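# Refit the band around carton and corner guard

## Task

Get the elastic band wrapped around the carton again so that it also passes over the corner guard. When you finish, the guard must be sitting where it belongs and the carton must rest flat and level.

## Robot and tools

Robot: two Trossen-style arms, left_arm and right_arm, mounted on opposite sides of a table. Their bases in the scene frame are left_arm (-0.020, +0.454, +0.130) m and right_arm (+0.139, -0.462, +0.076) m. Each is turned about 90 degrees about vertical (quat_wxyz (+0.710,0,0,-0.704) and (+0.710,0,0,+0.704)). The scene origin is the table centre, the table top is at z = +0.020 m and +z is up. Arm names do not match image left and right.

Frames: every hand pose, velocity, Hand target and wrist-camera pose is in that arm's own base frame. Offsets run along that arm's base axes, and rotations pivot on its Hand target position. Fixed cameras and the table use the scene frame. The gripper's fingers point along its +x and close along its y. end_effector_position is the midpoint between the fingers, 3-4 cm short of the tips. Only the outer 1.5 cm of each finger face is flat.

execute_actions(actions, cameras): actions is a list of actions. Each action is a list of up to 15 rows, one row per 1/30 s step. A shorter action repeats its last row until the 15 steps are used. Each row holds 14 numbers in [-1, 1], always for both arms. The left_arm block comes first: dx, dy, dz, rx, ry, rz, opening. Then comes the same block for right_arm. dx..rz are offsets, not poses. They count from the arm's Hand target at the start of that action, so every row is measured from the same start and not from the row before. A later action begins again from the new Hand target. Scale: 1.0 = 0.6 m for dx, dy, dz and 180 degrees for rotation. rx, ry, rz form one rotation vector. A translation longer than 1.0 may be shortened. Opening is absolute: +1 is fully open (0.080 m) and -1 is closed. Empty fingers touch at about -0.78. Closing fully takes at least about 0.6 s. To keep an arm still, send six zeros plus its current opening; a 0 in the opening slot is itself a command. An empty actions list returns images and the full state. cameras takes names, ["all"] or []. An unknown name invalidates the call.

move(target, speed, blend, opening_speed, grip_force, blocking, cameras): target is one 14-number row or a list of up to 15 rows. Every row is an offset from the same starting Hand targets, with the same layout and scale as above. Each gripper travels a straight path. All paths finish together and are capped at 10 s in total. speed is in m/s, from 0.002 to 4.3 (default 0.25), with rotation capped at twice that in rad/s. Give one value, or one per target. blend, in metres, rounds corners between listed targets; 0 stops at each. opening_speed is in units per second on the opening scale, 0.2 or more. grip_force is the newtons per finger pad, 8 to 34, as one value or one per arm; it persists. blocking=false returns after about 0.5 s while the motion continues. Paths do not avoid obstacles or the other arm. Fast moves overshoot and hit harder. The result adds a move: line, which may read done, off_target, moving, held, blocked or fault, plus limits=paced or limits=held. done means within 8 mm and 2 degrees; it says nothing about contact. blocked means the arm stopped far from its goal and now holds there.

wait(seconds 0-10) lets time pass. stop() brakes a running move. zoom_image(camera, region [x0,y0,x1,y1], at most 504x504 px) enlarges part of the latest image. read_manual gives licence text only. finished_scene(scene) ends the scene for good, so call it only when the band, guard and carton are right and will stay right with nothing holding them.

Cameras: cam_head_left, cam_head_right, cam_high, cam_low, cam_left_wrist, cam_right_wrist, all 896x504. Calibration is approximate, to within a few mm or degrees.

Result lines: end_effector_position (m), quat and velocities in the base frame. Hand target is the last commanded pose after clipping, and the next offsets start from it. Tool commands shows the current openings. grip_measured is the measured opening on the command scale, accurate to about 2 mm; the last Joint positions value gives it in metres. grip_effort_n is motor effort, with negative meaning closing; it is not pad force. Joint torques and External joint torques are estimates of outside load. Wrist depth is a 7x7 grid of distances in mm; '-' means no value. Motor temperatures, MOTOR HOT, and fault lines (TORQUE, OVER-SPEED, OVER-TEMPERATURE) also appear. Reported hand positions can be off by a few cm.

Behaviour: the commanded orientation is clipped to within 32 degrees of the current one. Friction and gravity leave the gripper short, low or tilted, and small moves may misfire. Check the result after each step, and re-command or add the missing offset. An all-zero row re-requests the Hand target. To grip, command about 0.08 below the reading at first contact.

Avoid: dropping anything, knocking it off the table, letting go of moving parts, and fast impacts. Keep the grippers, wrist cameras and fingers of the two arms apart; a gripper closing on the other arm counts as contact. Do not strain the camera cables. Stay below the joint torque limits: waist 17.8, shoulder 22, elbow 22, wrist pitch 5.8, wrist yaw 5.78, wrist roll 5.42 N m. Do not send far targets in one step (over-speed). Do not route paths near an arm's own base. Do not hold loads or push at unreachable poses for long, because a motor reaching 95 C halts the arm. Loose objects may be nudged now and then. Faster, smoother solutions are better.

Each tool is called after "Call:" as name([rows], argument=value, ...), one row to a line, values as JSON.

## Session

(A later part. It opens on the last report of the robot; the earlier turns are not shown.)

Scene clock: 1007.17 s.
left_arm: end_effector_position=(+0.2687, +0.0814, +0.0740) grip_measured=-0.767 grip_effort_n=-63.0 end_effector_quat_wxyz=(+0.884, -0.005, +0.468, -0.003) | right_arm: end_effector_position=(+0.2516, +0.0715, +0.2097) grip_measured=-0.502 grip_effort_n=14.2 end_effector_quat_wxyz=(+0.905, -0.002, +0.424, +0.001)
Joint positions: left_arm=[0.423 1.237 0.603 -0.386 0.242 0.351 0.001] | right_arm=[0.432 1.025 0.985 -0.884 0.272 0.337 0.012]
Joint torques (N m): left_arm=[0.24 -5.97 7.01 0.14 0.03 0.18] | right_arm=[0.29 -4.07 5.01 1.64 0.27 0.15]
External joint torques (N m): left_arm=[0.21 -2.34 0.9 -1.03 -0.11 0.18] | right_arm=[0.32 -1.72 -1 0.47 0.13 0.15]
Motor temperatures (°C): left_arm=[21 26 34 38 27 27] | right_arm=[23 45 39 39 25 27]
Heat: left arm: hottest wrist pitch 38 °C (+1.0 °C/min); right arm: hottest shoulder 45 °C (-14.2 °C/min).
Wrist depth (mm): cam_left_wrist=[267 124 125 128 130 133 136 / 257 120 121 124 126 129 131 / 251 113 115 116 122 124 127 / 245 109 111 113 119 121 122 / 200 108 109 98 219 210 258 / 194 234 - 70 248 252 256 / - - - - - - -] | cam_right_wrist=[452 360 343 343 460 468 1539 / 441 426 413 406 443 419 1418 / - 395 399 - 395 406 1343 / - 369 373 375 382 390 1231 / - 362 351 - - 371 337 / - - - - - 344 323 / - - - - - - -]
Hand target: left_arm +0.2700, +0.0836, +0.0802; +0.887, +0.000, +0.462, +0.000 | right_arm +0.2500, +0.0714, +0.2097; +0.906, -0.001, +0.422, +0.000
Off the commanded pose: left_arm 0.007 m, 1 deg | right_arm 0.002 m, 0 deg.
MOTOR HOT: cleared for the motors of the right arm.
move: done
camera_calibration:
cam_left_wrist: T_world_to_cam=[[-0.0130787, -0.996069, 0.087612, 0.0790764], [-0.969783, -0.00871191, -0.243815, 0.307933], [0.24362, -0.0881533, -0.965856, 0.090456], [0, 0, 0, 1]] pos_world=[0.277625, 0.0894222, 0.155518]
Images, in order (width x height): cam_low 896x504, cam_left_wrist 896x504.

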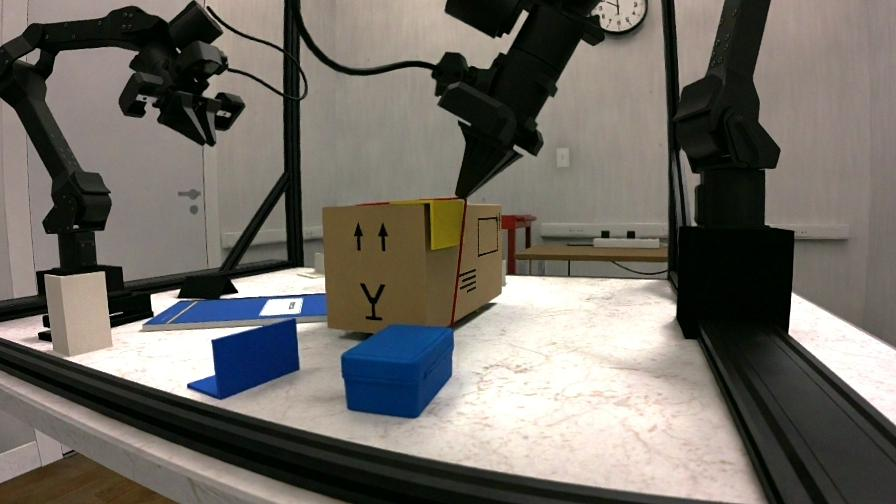

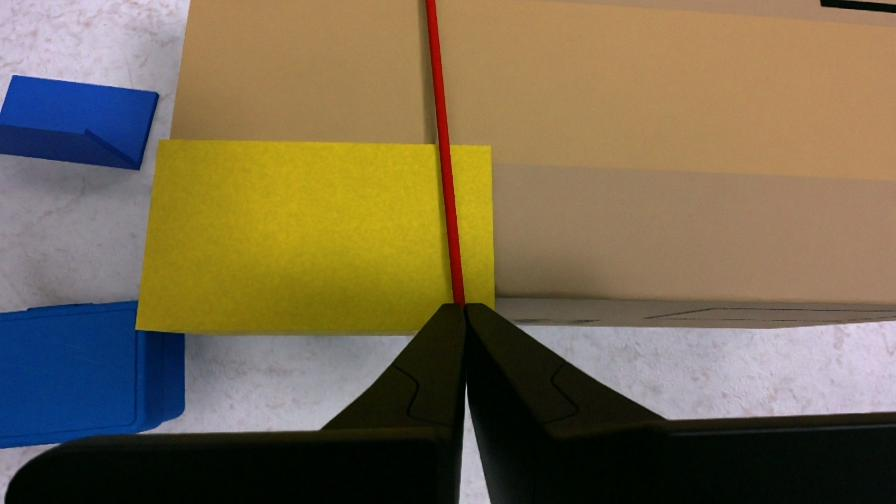

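Call:
move(target=[0.0158, 0.0, -0.0100, 0, 0, 0, -1.0, 0, 0, 0, 0, 0, 0, -0.5], speed=0.04, cameras=["cam_left_wrist", "cam_low"])

Call:
zoom_image(camera="cam_low", region=[380, 170, 530, 350])

Scene clock: 1043.97 s.
left_arm: end_effector_position=(+0.2766, +0.0825, +0.0724) grip_measured=-0.767 grip_effort_n=-63.0 end_effector_quat_wxyz=(+0.887, -0.001, +0.463, -0.002) | right_arm: end_effector_position=(+0.2516, +0.0715, +0.2097) grip_measured=-0.502 grip_effort_n=14.2 end_effector_quat_wxyz=(+0.905, -0.002, +0.424, +0.001)
Joint positions: left_arm=[0.412 1.267 0.609 -0.346 0.235 0.345 0.001] | right_arm=[0.432 1.025 0.985 -0.884 0.272 0.337 0.012]
Joint torques (N m): left_arm=[-0.37 -3.52 7 0.66 -0.08 -0.14] | right_arm=[0.31 -4.08 5.04 1.63 0.27 0.14]
External joint torques (N m): left_arm=[-0.38 0.33 0.89 -0.54 -0.21 -0.14] | right_arm=[0.32 -1.72 -1.04 0.42 0.13 0.14]
Motor temperatures (°C): left_arm=[21 28 39 34 27 27] | right_arm=[23 41 39 38 24 27]
Heat: left arm: hottest elbow 39 °C (+4.0 °C/min); right arm: hottest shoulder 41 °C (-10.0 °C/min).
Wrist depth (mm): cam_left_wrist=[271 124 125 127 129 132 134 / 259 120 121 123 125 127 129 / 251 112 114 116 121 123 125 / 245 109 110 112 117 119 120 / 237 106 107 98 114 141 118 / 194 233 - 70 246 249 252 / - - - - - - -] | cam_right_wrist=[- 342 343 342 343 458 1539 / 426 - 403 394 - 426 1418 / 394 - - 390 403 408 1343 / - 370 359 - 381 384 1237 / - 362 355 - 375 359 345 / - - - - 89 349 323 / - - - - - - -]
Hand target: left_arm +0.2795, +0.0836, +0.0741; +0.887, +0.000, +0.462, +0.000 | right_arm +0.2500, +0.0714, +0.2097; +0.906, -0.001, +0.422, +0.000
Off the commanded pose: left_arm 0.004 m, 0 deg | right_arm 0.002 m, 0 deg.
move: done
camera_calibration:
cam_left_wrist: T_world_to_cam=[[-0.0169978, -0.996705, 0.0793122, 0.0821165], [-0.966793, -0.00384608, -0.255532, 0.314856], [0.254995, -0.0810219, -0.963542, 0.0831927], [0, 0, 0, 1]] pos_world=[0.284583, 0.0897973, 0.154103]
Images, in order (width x height): cam_low 896x504, cam_left_wrist 896x504.

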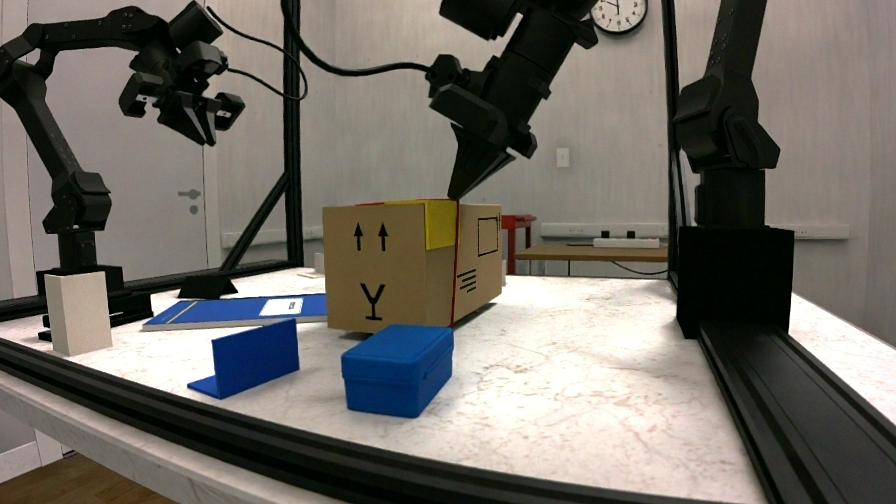

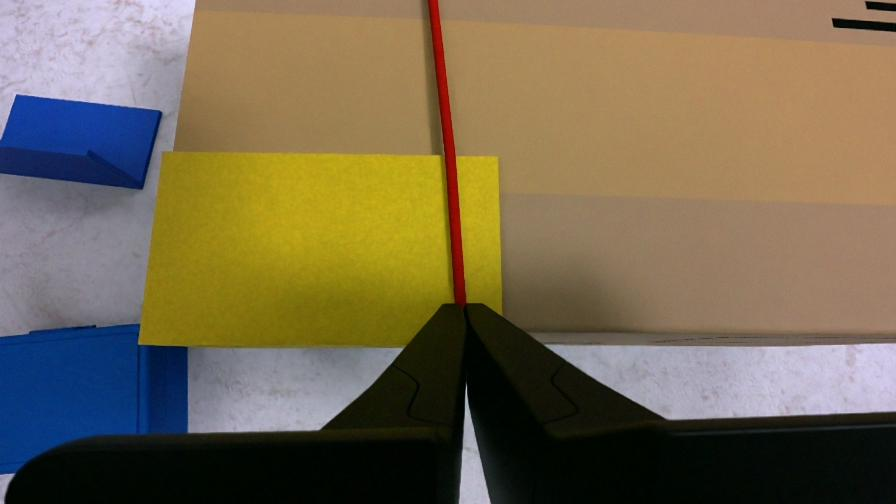

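Scaled by 2.800 from the camera's 896x504 image, which has a finer 1280x720 frame.

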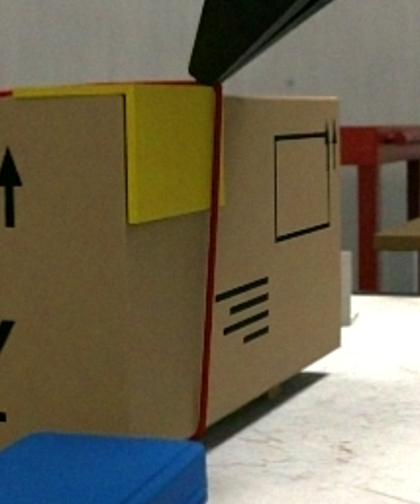

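Call:
move([
  [0, 0, 0, 0, 0, 0, -0.62, 0, 0, 0, 0, 0, 0, -0.5],
  [-0.038, 0, 0.0548, 0, 0, 0, -0.62, 0, 0, 0, 0, 0, 0, -0.5],
  [0.0387, -0.001, 0.0548, 0, 0.1944, 0, -0.45, 0, 0, 0, 0, 0, 0, -0.5],
], speed=[0.05, 0.06, 0.1], cameras=["cam_left_wrist", "cam_low"])

Call:
zoom_image(camera="cam_low", region=[380, 170, 530, 350])

Scene clock: 1103.13 s.
left_arm: end_effector_position=(+0.3000, +0.0824, +0.1075) grip_measured=-0.453 grip_effort_n=15.1 end_effector_quat_wxyz=(+0.708, -0.001, +0.706, -0.002) | right_arm: end_effector_position=(+0.2516, +0.0715, +0.2097) grip_measured=-0.502 grip_effort_n=15.1 end_effector_quat_wxyz=(+0.905, -0.002, +0.424, +0.001)
Joint positions: left_arm=[0.271 1.728 1.335 -1.175 0.006 0.272 0.015] | right_arm=[0.432 1.025 0.985 -0.884 0.272 0.337 0.012]
Joint torques (N m): left_arm=[-0.33 -6.22 6.72 -0.29 -0.22 -0.14] | right_arm=[0.32 -4.07 5.04 1.64 0.28 0.16]
External joint torques (N m): left_arm=[-0.36 0.6 1.09 -0.64 -0.23 -0.14] | right_arm=[0.32 -1.73 -0.92 0.48 0.14 0.16]
Heat: left arm: hottest elbow 41 °C (+2.0 °C/min); right arm: hottest elbow 39 °C (+0.0 °C/min).
Wrist depth (mm): cam_left_wrist=[235 114 115 116 119 120 121 / 248 120 121 123 125 127 128 / 227 128 125 127 132 134 138 / 235 136 134 138 141 142 146 / 297 300 297 99 307 327 324 / 315 314 - 91 74 336 346 / - - - - - - -] | cam_right_wrist=[- 338 343 340 352 461 1578 / 417 - 399 403 - - 1442 / - 399 395 412 394 415 1329 / 372 - 378 - 386 377 1250 / - - 357 - - 372 1237 / 330 - - - - - 332 / - - - - - - -]
Hand target: left_arm +0.3028, +0.0829, +0.1070; +0.707, +0.000, +0.707, +0.000 | right_arm +0.2500, +0.0714, +0.2097; +0.906, -0.001, +0.422, +0.000
Off the commanded pose: left_arm 0.003 m, 0 deg | right_arm 0.002 m, 0 deg.
move: done
camera_calibration:
cam_left_wrist: T_world_to_cam=[[0.0306377, -0.996674, 0.0755081, 0.0657442], [-0.940411, -0.00314787, 0.340025, 0.274519], [-0.338656, -0.0814262, -0.93738, 0.286257], [0, 0, 0, 1]] pos_world=[0.353089, 0.0896986, 0.170025]
Images, in order (width x height): cam_low 896x504, cam_left_wrist 896x504.

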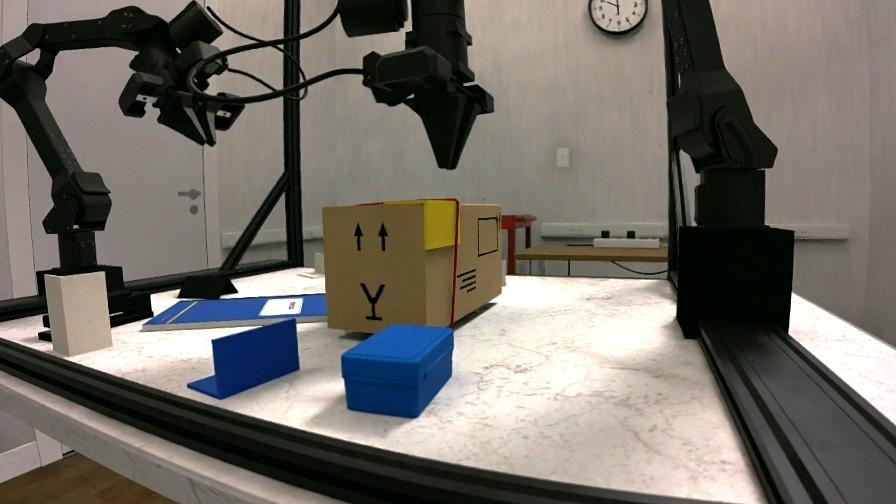

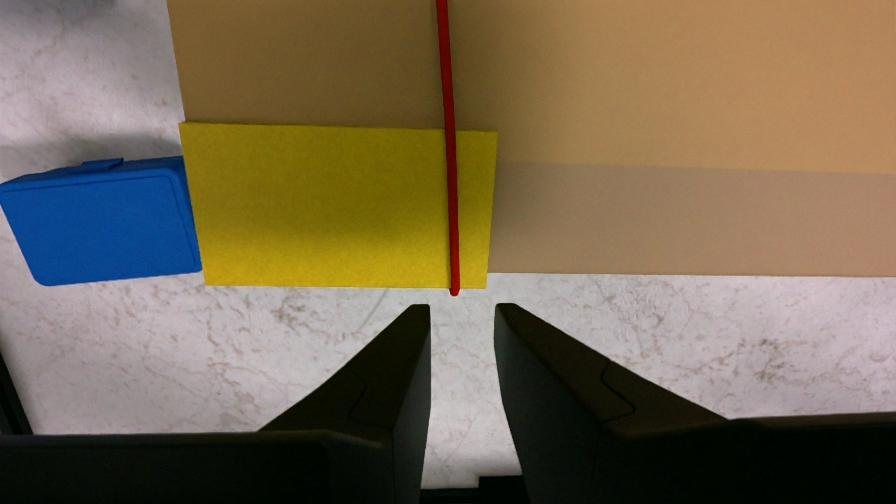

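Scaled by 2.800 from the camera's 896x504 image, which has a finer 1280x720 frame.

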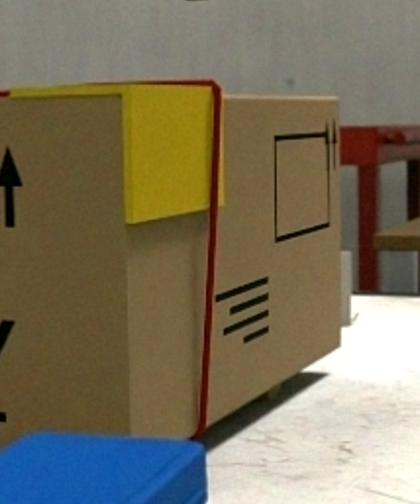

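Call:
move(target=[0.005, 0.001, -0.055, 0, 0, 0, -0.45, 0, 0, 0, 0, 0, 0, -0.5], speed=0.05, cameras=["cam_left_wrist", "cam_low"])

Call:
zoom_image(camera="cam_left_wrist", region=[380, 230, 560, 370])

Call:
zoom_image(camera="cam_low", region=[400, 160, 500, 260])

Scene clock: 1122.67 s.
left_arm: end_effector_position=(+0.3080, +0.0845, +0.0798) grip_measured=-0.453 grip_effort_n=15.1 end_effector_quat_wxyz=(+0.714, +0.000, +0.700, -0.001) | right_arm: end_effector_position=(+0.2516, +0.0715, +0.2097) grip_measured=-0.502 grip_effort_n=14.2 end_effector_quat_wxyz=(+0.905, -0.002, +0.424, +0.001)
Joint positions: left_arm=[0.271 1.767 1.268 -1.054 0.006 0.272 0.015] | right_arm=[0.432 1.025 0.985 -0.884 0.272 0.337 0.012]
Joint torques (N m): left_arm=[-0.39 -6.51 4.34 -0.02 -0.22 -0.13] | right_arm=[0.31 -4.07 5.04 1.64 0.29 0.15]
External joint torques (N m): left_arm=[-0.42 0.53 -1.19 -0.38 -0.23 -0.13] | right_arm=[0.3 -1.72 -0.95 0.47 0.15 0.15]
Heat: left arm: hottest elbow 39 °C (-1.0 °C/min); right arm: hottest elbow 39 °C (+0.0 °C/min).
Wrist depth (mm): cam_left_wrist=[- 91 91 91 93 94 96 / - 95 96 98 98 101 101 / 232 99 100 101 103 105 107 / 207 103 105 105 110 112 114 / 266 110 110 107 115 121 121 / 281 282 - 93 74 299 305 / - - - 314 - - -] | cam_right_wrist=[- 333 343 342 457 461 1530 / 426 - 414 411 437 437 1410 / 374 - - - - 406 1301 / 366 381 377 366 383 - 1237 / 359 359 357 365 359 373 363 / - 342 - - 88 - 322 / - - - - - - -]
Hand target: left_arm +0.3057, +0.0835, +0.0740; +0.707, +0.000, +0.707, +0.000 | right_arm +0.2500, +0.0714, +0.2097; +0.906, -0.001, +0.422, +0.000
Off the commanded pose: left_arm 0.006 m, 1 deg | right_arm 0.002 m, 0 deg.
move: done
camera_calibration:
cam_left_wrist: T_world_to_cam=[[0.0294263, -0.997003, 0.0715437, 0.0703607], [-0.945789, -0.0046111, 0.324749, 0.294392], [-0.323446, -0.0772214, -0.94309, 0.258701], [0, 0, 0, 1]] pos_world=[0.360038, 0.0914846, 0.143341]
Images, in order (width x height): cam_low 896x504, cam_left_wrist 896x504.

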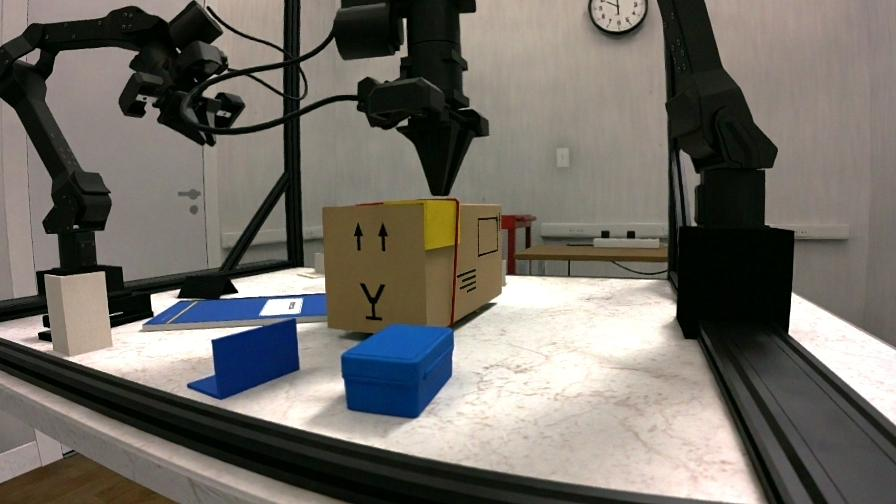

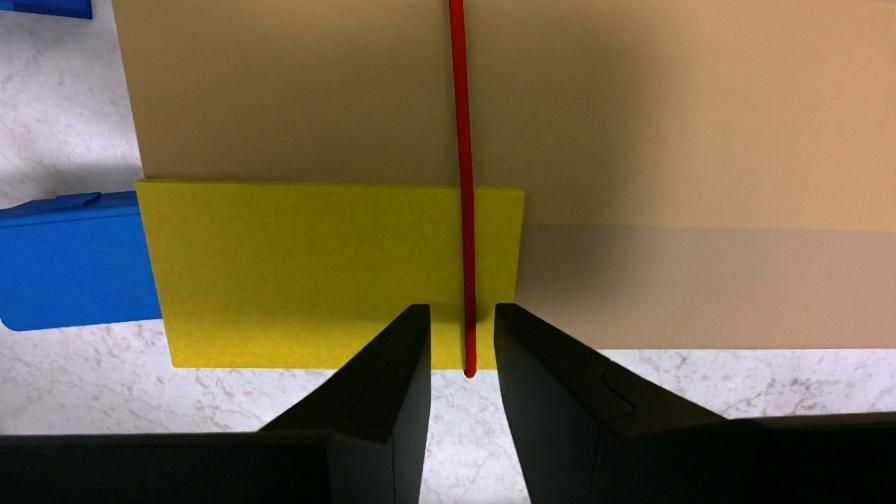

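Scaled by 2.800 from the camera's 896x504 image, which has a finer 1280x720 frame.

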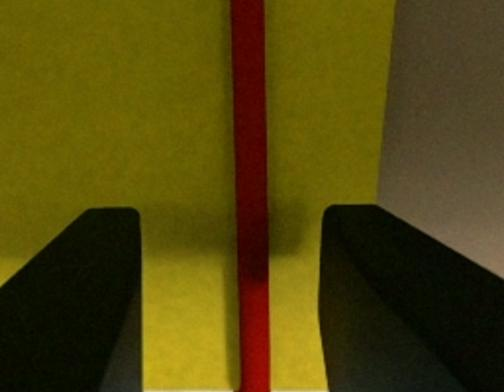

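Scaled by 5.040 from the camera's 896x504 image, which has a finer 1280x720 frame.

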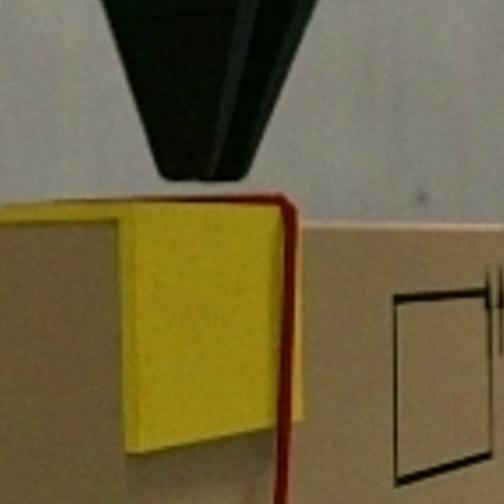

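Call:
move(target=[-0.0053, -0.003, -0.0105, 0, 0, 0, -0.45, 0, 0, 0, 0, 0, 0, -0.5], speed=0.04, cameras=["cam_left_wrist", "cam_low"])

Call:
zoom_image(camera="cam_left_wrist", region=[380, 230, 560, 370])

Call:
zoom_image(camera="cam_low", region=[400, 160, 500, 260])

Scene clock: 1137.53 s.
left_arm: end_effector_position=(+0.3056, +0.0832, +0.0732) grip_measured=-0.453 grip_effort_n=14.7 end_effector_quat_wxyz=(+0.713, +0.000, +0.702, -0.001) | right_arm: end_effector_position=(+0.2516, +0.0715, +0.2097) grip_measured=-0.502 grip_effort_n=14.7 end_effector_quat_wxyz=(+0.905, -0.002, +0.424, +0.001)
Joint positions: left_arm=[0.268 1.767 1.241 -1.03 0.005 0.269 0.015] | right_arm=[0.432 1.025 0.985 -0.884 0.272 0.337 0.012]
Joint torques (N m): left_arm=[-0.43 -7.21 3.62 0.21 -0.2 -0.14] | right_arm=[0.3 -4.09 5.05 1.64 0.28 0.16]
External joint torques (N m): left_arm=[-0.4 -0.17 -1.93 -0.17 -0.22 -0.14] | right_arm=[0.34 -1.75 -0.97 0.46 0.13 0.16]
Heat: left arm: hottest elbow 37 °C (-4.0 °C/min); right arm: hottest elbow 39 °C (+0.0 °C/min).
Wrist depth (mm): cam_left_wrist=[- 86 86 87 88 89 90 / - 89 91 93 93 95 95 / - 93 94 96 97 100 101 / - 97 100 99 104 106 108 / - 104 104 98 108 113 115 / 276 274 - 93 74 293 299 / - - - 308 - - -] | cam_right_wrist=[- 441 343 341 452 460 1578 / 430 - 401 396 437 432 1322 / - 416 410 405 - 406 1322 / 375 - 372 - 376 385 1214 / 354 353 - - 347 363 375 / - - 339 - - - 334 / - - - - - - -]
Hand target: left_arm +0.3025, +0.0818, +0.0677; +0.707, +0.000, +0.707, +0.000 | right_arm +0.2500, +0.0714, +0.2097; +0.906, -0.001, +0.422, +0.000
Off the commanded pose: left_arm 0.006 m, 1 deg | right_arm 0.002 m, 0 deg.
move: done
camera_calibration:
cam_left_wrist: T_world_to_cam=[[0.0300245, -0.996972, 0.0717358, 0.0694737], [-0.944502, -0.00480968, 0.328471, 0.293577], [-0.327131, -0.0776168, -0.941786, 0.25266], [0, 0, 0, 1]] pos_world=[0.357851, 0.0902859, 0.136536]
Images, in order (width x height): cam_low 896x504, cam_left_wrist 896x504.

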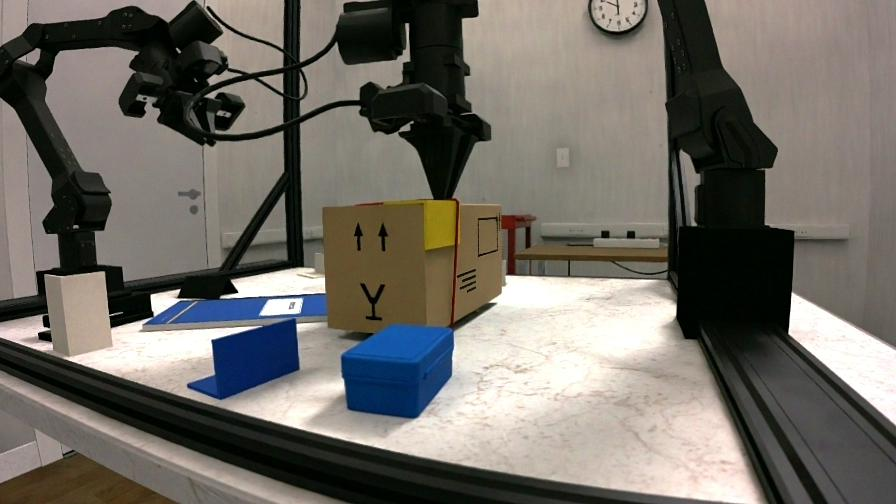

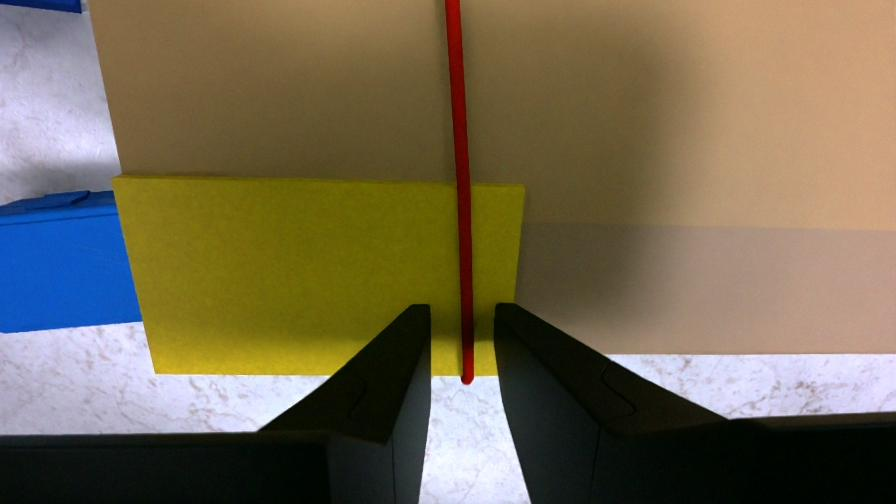

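Scaled by 2.800 from the camera's 896x504 image, which has a finer 1280x720 frame.

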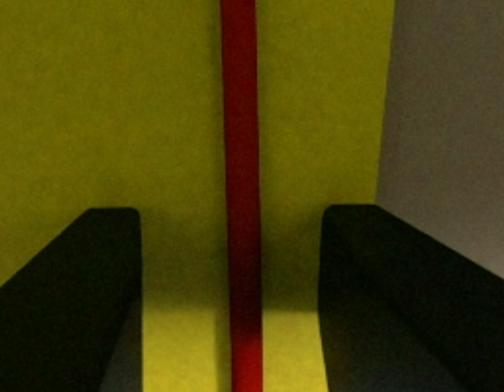

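Scaled by 5.040 from the camera's 896x504 image, which has a finer 1280x720 frame.

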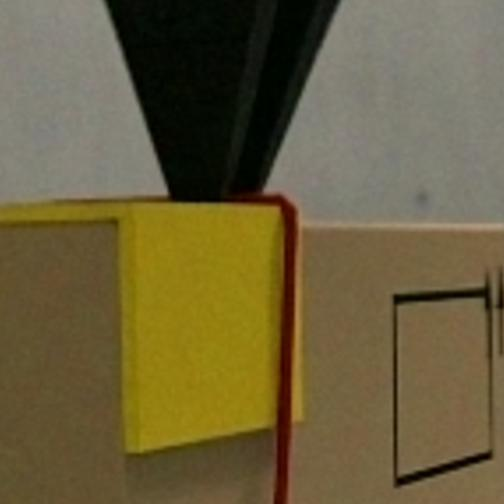

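Call:
move([
  [0, 0, -0.005, 0, 0, 0, -0.45, 0, 0, 0, 0, 0, 0, -0.5],
  [0, 0, -0.005, 0, 0, 0, -1.0, 0, 0, 0, 0, 0, 0, -0.5],
], speed=0.04, opening_speed=1.5, cameras=["cam_left_wrist", "cam_low"])

Call:
zoom_image(camera="cam_left_wrist", region=[380, 230, 560, 370])

Call:
zoom_image(camera="cam_low", region=[400, 160, 500, 260])

Scene clock: 1147.73 s.
left_arm: end_effector_position=(+0.3066, +0.0822, +0.0724) grip_measured=-0.766 grip_effort_n=-61.6 end_effector_quat_wxyz=(+0.715, +0.002, +0.700, -0.001) | right_arm: end_effector_position=(+0.2516, +0.0715, +0.2097) grip_measured=-0.502 grip_effort_n=14.2 end_effector_quat_wxyz=(+0.905, -0.002, +0.424, +0.001)
Joint positions: left_arm=[0.264 1.766 1.237 -1.021 0.005 0.269 0.001] | right_arm=[0.432 1.025 0.985 -0.884 0.272 0.337 0.012]
Joint torques (N m): left_arm=[-0.16 -6.66 3.27 0.37 -0.2 -0.12] | right_arm=[0.31 -4.07 5.05 1.65 0.27 0.15]
External joint torques (N m): left_arm=[-0.17 0.37 -2.25 0 -0.2 -0.12] | right_arm=[0.3 -1.78 -0.94 0.47 0.14 0.15]
Heat: left arm: hottest elbow 35 °C (-6.0 °C/min); right arm: hottest elbow 39 °C (+0.0 °C/min).
Wrist depth (mm): cam_left_wrist=[- 86 86 88 89 89 91 / - 90 91 93 94 96 96 / - 94 95 96 99 100 101 / - 98 100 99 104 106 108 / 260 104 105 100 111 113 115 / 276 276 109 81 282 292 296 / - - - - - - -] | cam_right_wrist=[461 343 343 341 349 466 1558 / - 414 403 399 - - 1410 / - - - - - 405 1336 / 362 - 356 - - - 1231 / 351 353 356 352 363 - 1147 / - - - - - 346 340 / - - - - - - -]
Hand target: left_arm +0.3026, +0.0817, +0.0647; +0.707, +0.001, +0.707, +0.000 | right_arm +0.2500, +0.0714, +0.2097; +0.906, -0.001, +0.422, +0.000
Off the commanded pose: left_arm 0.009 m, 1 deg | right_arm 0.002 m, 0 deg.
move: off_target (left_arm)
camera_calibration:
cam_left_wrist: T_world_to_cam=[[0.02623, -0.997177, 0.0703496, 0.0698551], [-0.94633, -0.00209151, 0.323195, 0.295633], [-0.322136, -0.0750513, -0.943714, 0.250503], [0, 0, 0, 1]] pos_world=[0.35863, 0.0890768, 0.135942]
Images, in order (width x height): cam_low 896x504, cam_left_wrist 896x504.

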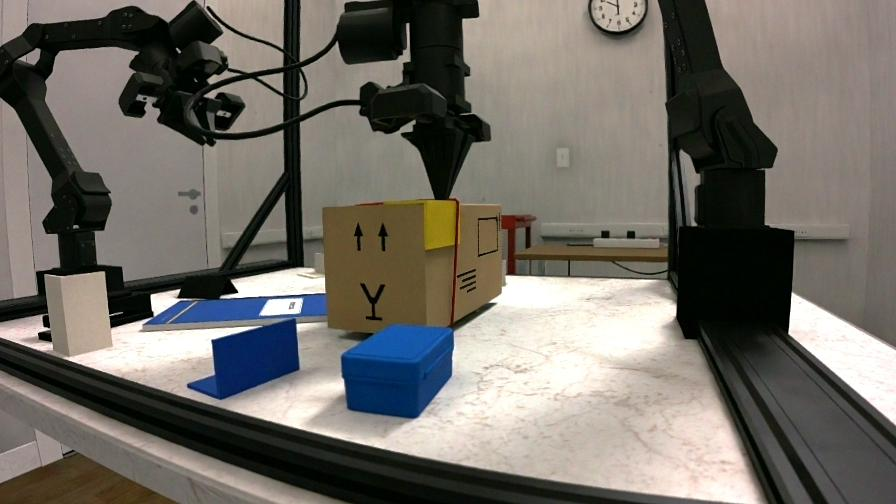

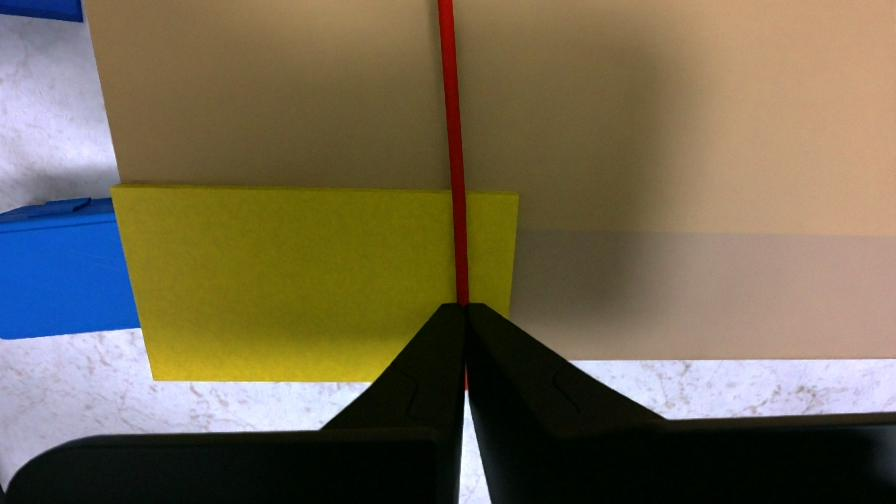

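Scaled by 2.800 from the camera's 896x504 image, which has a finer 1280x720 frame.

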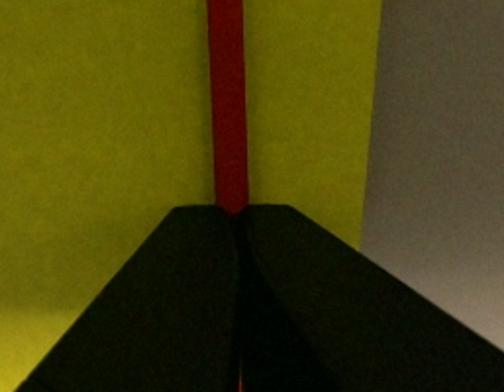

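Scaled by 5.040 from the camera's 896x504 image, which has a finer 1280x720 frame.

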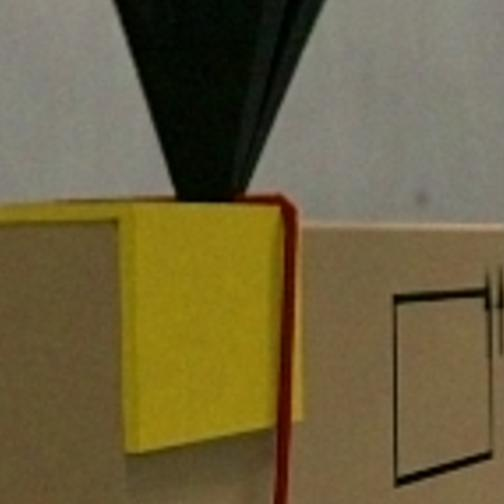

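Call:
move(target=[0.0082, 0, 0.0322, 0, 0, 0, -1.0, 0, 0, 0, 0, 0, 0, -0.5], speed=0.04, cameras=["cam_left_wrist", "cam_low"])

Call:
zoom_image(camera="cam_low", region=[380, 160, 500, 340])

Scene clock: 1156.07 s.
left_arm: end_effector_position=(+0.3048, +0.0814, +0.0826) grip_measured=-0.766 grip_effort_n=-63.5 end_effector_quat_wxyz=(+0.707, -0.002, +0.707, -0.002) | right_arm: end_effector_position=(+0.2516, +0.0715, +0.2097) grip_measured=-0.502 grip_effort_n=14.2 end_effector_quat_wxyz=(+0.905, -0.002, +0.424, +0.001)
Joint positions: left_arm=[0.264 1.766 1.279 -1.085 0.005 0.264 0.001] | right_arm=[0.432 1.025 0.985 -0.884 0.272 0.337 0.012]
Joint torques (N m): left_arm=[-0.38 -7.01 6.77 -0.52 -0.2 -0.13] | right_arm=[0.33 -4.09 5.05 1.64 0.27 0.15]
External joint torques (N m): left_arm=[-0.29 0 1.23 -0.87 -0.22 -0.14] | right_arm=[0.34 -1.72 -0.98 0.46 0.13 0.15]
Heat: left arm: hottest elbow 35 °C (-6.1 °C/min); right arm: hottest elbow 39 °C (+0.0 °C/min).
Wrist depth (mm): cam_left_wrist=[- 92 92 93 95 96 97 / - 96 98 98 100 102 103 / - 100 101 103 106 108 110 / 211 105 107 107 112 114 117 / 269 112 113 100 121 124 125 / 287 288 - 71 298 308 313 / - - - - - - -] | cam_right_wrist=[- 346 343 342 350 452 1598 / 424 - 390 409 - 421 1494 / - - 403 - - - 1357 / 376 - 393 360 375 386 375 / 358 - - 354 358 360 322 / - 333 - - 88 340 326 / - - - - - - -]
Hand target: left_arm +0.3074, +0.0818, +0.0839; +0.707, +0.000, +0.707, +0.000 | right_arm +0.2500, +0.0714, +0.2097; +0.906, -0.001, +0.422, +0.000
Off the commanded pose: left_arm 0.003 m, 0 deg | right_arm 0.002 m, 0 deg.
move: done
camera_calibration:
cam_left_wrist: T_world_to_cam=[[0.0312022, -0.996649, 0.0756093, 0.0663637], [-0.939193, -0.00335398, 0.343373, 0.286827], [-0.341968, -0.0817257, -0.936151, 0.265477], [0, 0, 0, 1]] pos_world=[0.3581, 0.0887996, 0.14502]
Images, in order (width x height): cam_low 896x504, cam_left_wrist 896x504.

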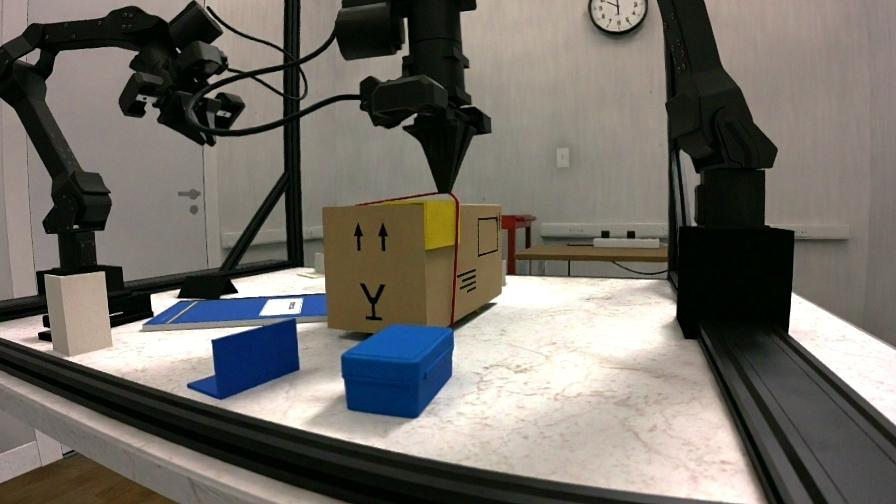

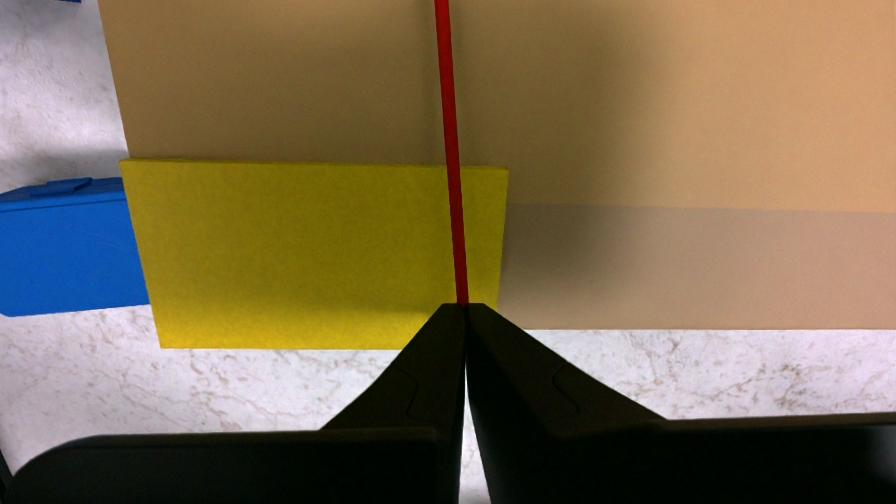

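Scaled by 2.800 from the camera's 896x504 image, which has a finer 1280x720 frame.

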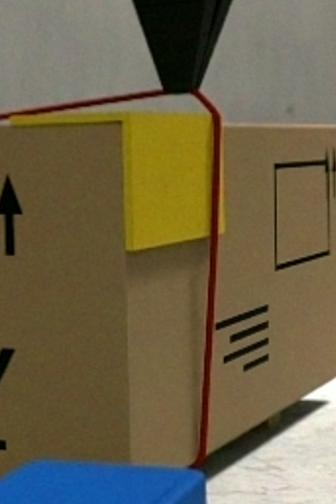

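Call:
move([
  [-0.03, 0, 0.0102, 0, 0, 0, -1.0, 0, 0, 0, 0, 0, 0, -0.5],
  [-0.03, 0.02, 0.0102, 0, 0, 0, -1.0, 0, 0, 0, 0, 0, 0, -0.5],
  [-0.0098, 0.02, 0.0052, 0, 0, 0, -1.0, 0, 0, 0, 0, 0, 0, -0.5],
], speed=0.05, cameras=["cam_left_wrist", "cam_low"])

Call:
zoom_image(camera="cam_low", region=[380, 160, 500, 340])

Scene clock: 1186.00 s.
left_arm: end_effector_position=(+0.3011, +0.0930, +0.0874) grip_measured=-0.766 grip_effort_n=-63.5 end_effector_quat_wxyz=(+0.711, +0.001, +0.704, -0.002) | right_arm: end_effector_position=(+0.2516, +0.0715, +0.2097) grip_measured=-0.502 grip_effort_n=14.2 end_effector_quat_wxyz=(+0.905, -0.002, +0.424, +0.001)
Joint positions: left_arm=[0.302 1.752 1.282 -1.092 0.005 0.306 0.001] | right_arm=[0.432 1.025 0.985 -0.884 0.272 0.337 0.012]
Joint torques (N m): left_arm=[-0.17 -6.67 6.4 -0.72 -0.2 -0.14] | right_arm=[0.3 -4.09 5.03 1.63 0.27 0.15]
External joint torques (N m): left_arm=[-0.16 0.23 0.86 -1.07 -0.21 -0.14] | right_arm=[0.31 -1.8 -0.91 0.48 0.13 0.15]
Motor temperatures (°C): left_arm=[21 29 35 32 27 26] | right_arm=[23 36 39 38 24 27]
Heat: left arm: hottest elbow 35 °C (-3.0 °C/min); right arm: hottest elbow 39 °C (+0.0 °C/min).
Wrist depth (mm): cam_left_wrist=[217 - 97 99 100 102 102 / 228 103 103 105 106 107 108 / 236 104 106 107 111 113 115 / 216 112 112 113 118 121 122 / 272 278 119 100 286 127 297 / 290 293 - 71 - 315 319 / - - - - - - -] | cam_right_wrist=[- 448 343 343 368 467 1578 / - 436 417 408 445 420 1434 / 366 - 418 - 418 - 1329 / 372 - - - 379 369 1281 / 358 362 - - 392 362 343 / - - - - - 341 321 / - - - - - - -]
Hand target: left_arm +0.3016, +0.0937, +0.0871; +0.707, +0.001, +0.707, +0.000 | right_arm +0.2500, +0.0714, +0.2097; +0.906, -0.001, +0.422, +0.000
Off the commanded pose: left_arm 0.001 m, 1 deg | right_arm 0.002 m, 0 deg.
move: done
camera_calibration:
cam_left_wrist: T_world_to_cam=[[0.0270707, -0.99698, 0.0727911, 0.0791569], [-0.942598, -0.00121351, 0.333927, 0.283348], [-0.33283, -0.0776524, -0.939784, 0.26688], [0, 0, 0, 1]] pos_world=[0.353766, 0.0999855, 0.15043]
Images, in order (width x height): cam_low 896x504, cam_left_wrist 896x504.

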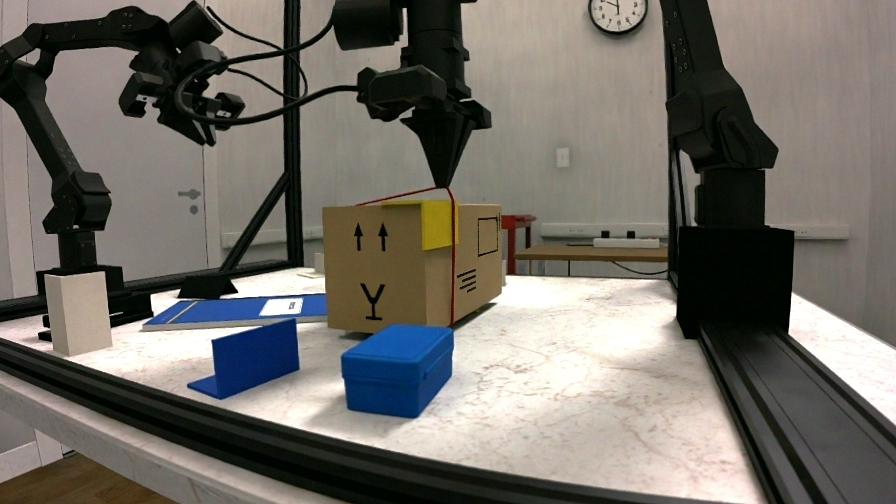

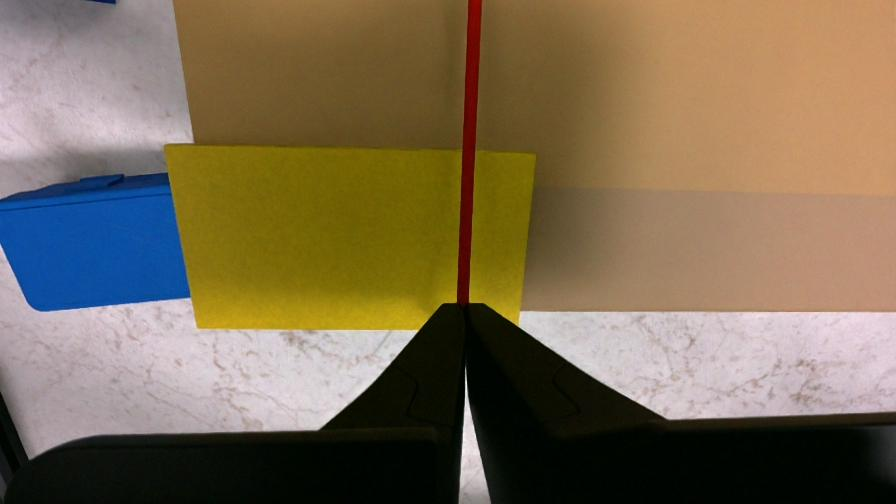

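Scaled by 2.800 from the camera's 896x504 image, which has a finer 1280x720 frame.

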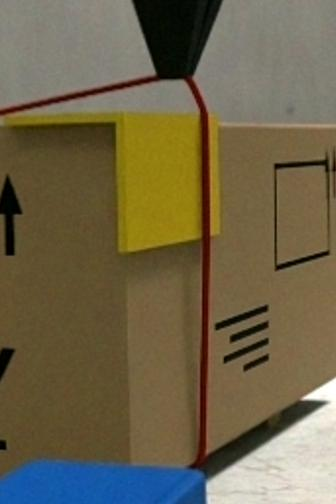

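Call:
move([
  [-0.0433, 0, 0.005, 0, 0, 0, -1.0, 0, 0, 0, 0, 0, 0, -0.5],
  [-0.0433, 0.0125, 0.005, 0, 0, 0, -1.0, 0, 0, 0, 0, 0, 0, -0.5],
  [-0.002, 0.0125, 0.0, 0, 0, 0, -1.0, 0, 0, 0, 0, 0, 0, -0.5],
], speed=0.06, cameras=["cam_left_wrist", "cam_low"])

Call:
zoom_image(camera="cam_low", region=[380, 160, 500, 340])

Scene clock: 1250.70 s.
left_arm: end_effector_position=(+0.3000, +0.1001, +0.0873) grip_measured=-0.766 grip_effort_n=-63.5 end_effector_quat_wxyz=(+0.710, +0.001, +0.704, -0.003) | right_arm: end_effector_position=(+0.2516, +0.0715, +0.2097) grip_measured=-0.502 grip_effort_n=13.7 end_effector_quat_wxyz=(+0.905, -0.002, +0.424, +0.001)
Joint positions: left_arm=[0.325 1.757 1.287 -1.092 0.005 0.33 0.001] | right_arm=[0.432 1.025 0.985 -0.884 0.272 0.337 0.012]
Joint torques (N m): left_arm=[0.02 -6.65 6.4 -0.73 -0.2 -0.13] | right_arm=[0.3 -4.08 5.03 1.63 0.27 0.15]
External joint torques (N m): left_arm=[0.02 0.29 0.83 -1.11 -0.22 -0.13] | right_arm=[0.31 -1.75 -0.98 0.46 0.13 0.15]
Motor temperatures (°C): left_arm=[21 31 40 32 27 26] | right_arm=[23 35 39 38 24 27]
Heat: left arm: hottest elbow 40 °C (+4.0 °C/min); right arm: hottest elbow 39 °C (+0.0 °C/min).
Wrist depth (mm): cam_left_wrist=[216 216 98 98 100 102 102 / 229 227 103 104 106 107 108 / 235 107 106 107 111 113 115 / 216 211 112 113 118 121 122 / 272 277 118 100 286 292 297 / 292 292 - 71 - 317 318 / - - - - - - -] | cam_right_wrist=[474 364 343 341 337 - 1558 / 420 428 406 414 425 - 1451 / - 403 401 - - - 1329 / 372 386 - - - - 1250 / 352 355 - - 365 - 345 / - - - - - 347 314 / - - - - - - -]
Hand target: left_arm +0.3003, +0.1012, +0.0870; +0.707, +0.000, +0.707, +0.000 | right_arm +0.2500, +0.0714, +0.2097; +0.906, -0.001, +0.422, +0.000
Off the commanded pose: left_arm 0.001 m, 1 deg | right_arm 0.002 m, 0 deg.
move: done
camera_calibration:
cam_left_wrist: T_world_to_cam=[[0.0259851, -0.997018, 0.0726577, 0.086685], [-0.942509, -0.000211011, 0.33418, 0.282209], [-0.333169, -0.0771643, -0.939704, 0.266932], [0, 0, 0, 1]] pos_world=[0.352666, 0.107084, 0.15023]
Images, in order (width x height): cam_low 896x504, cam_left_wrist 896x504.

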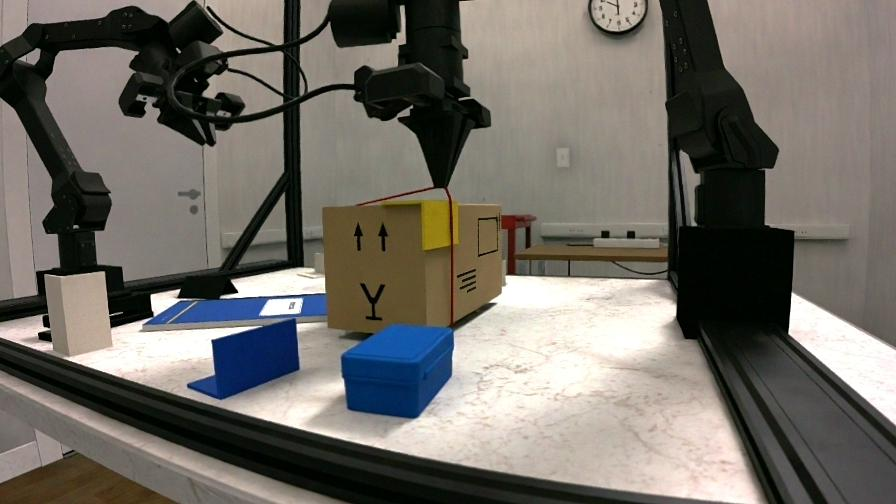

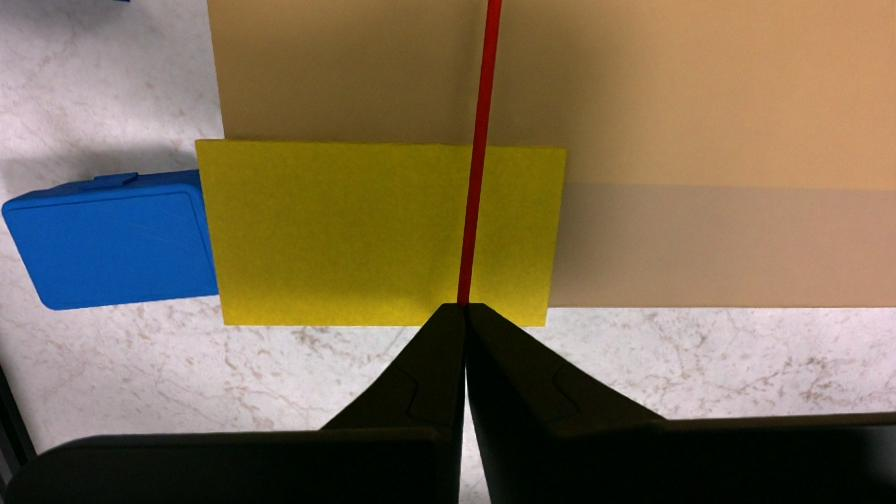

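Scaled by 2.800 from the camera's 896x504 image, which has a finer 1280x720 frame.

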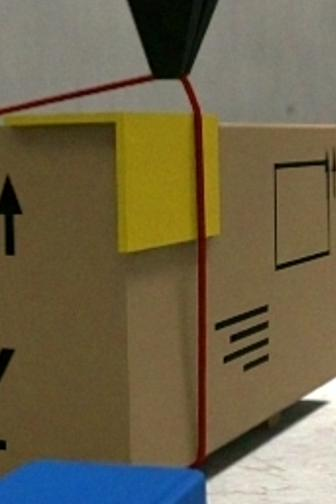

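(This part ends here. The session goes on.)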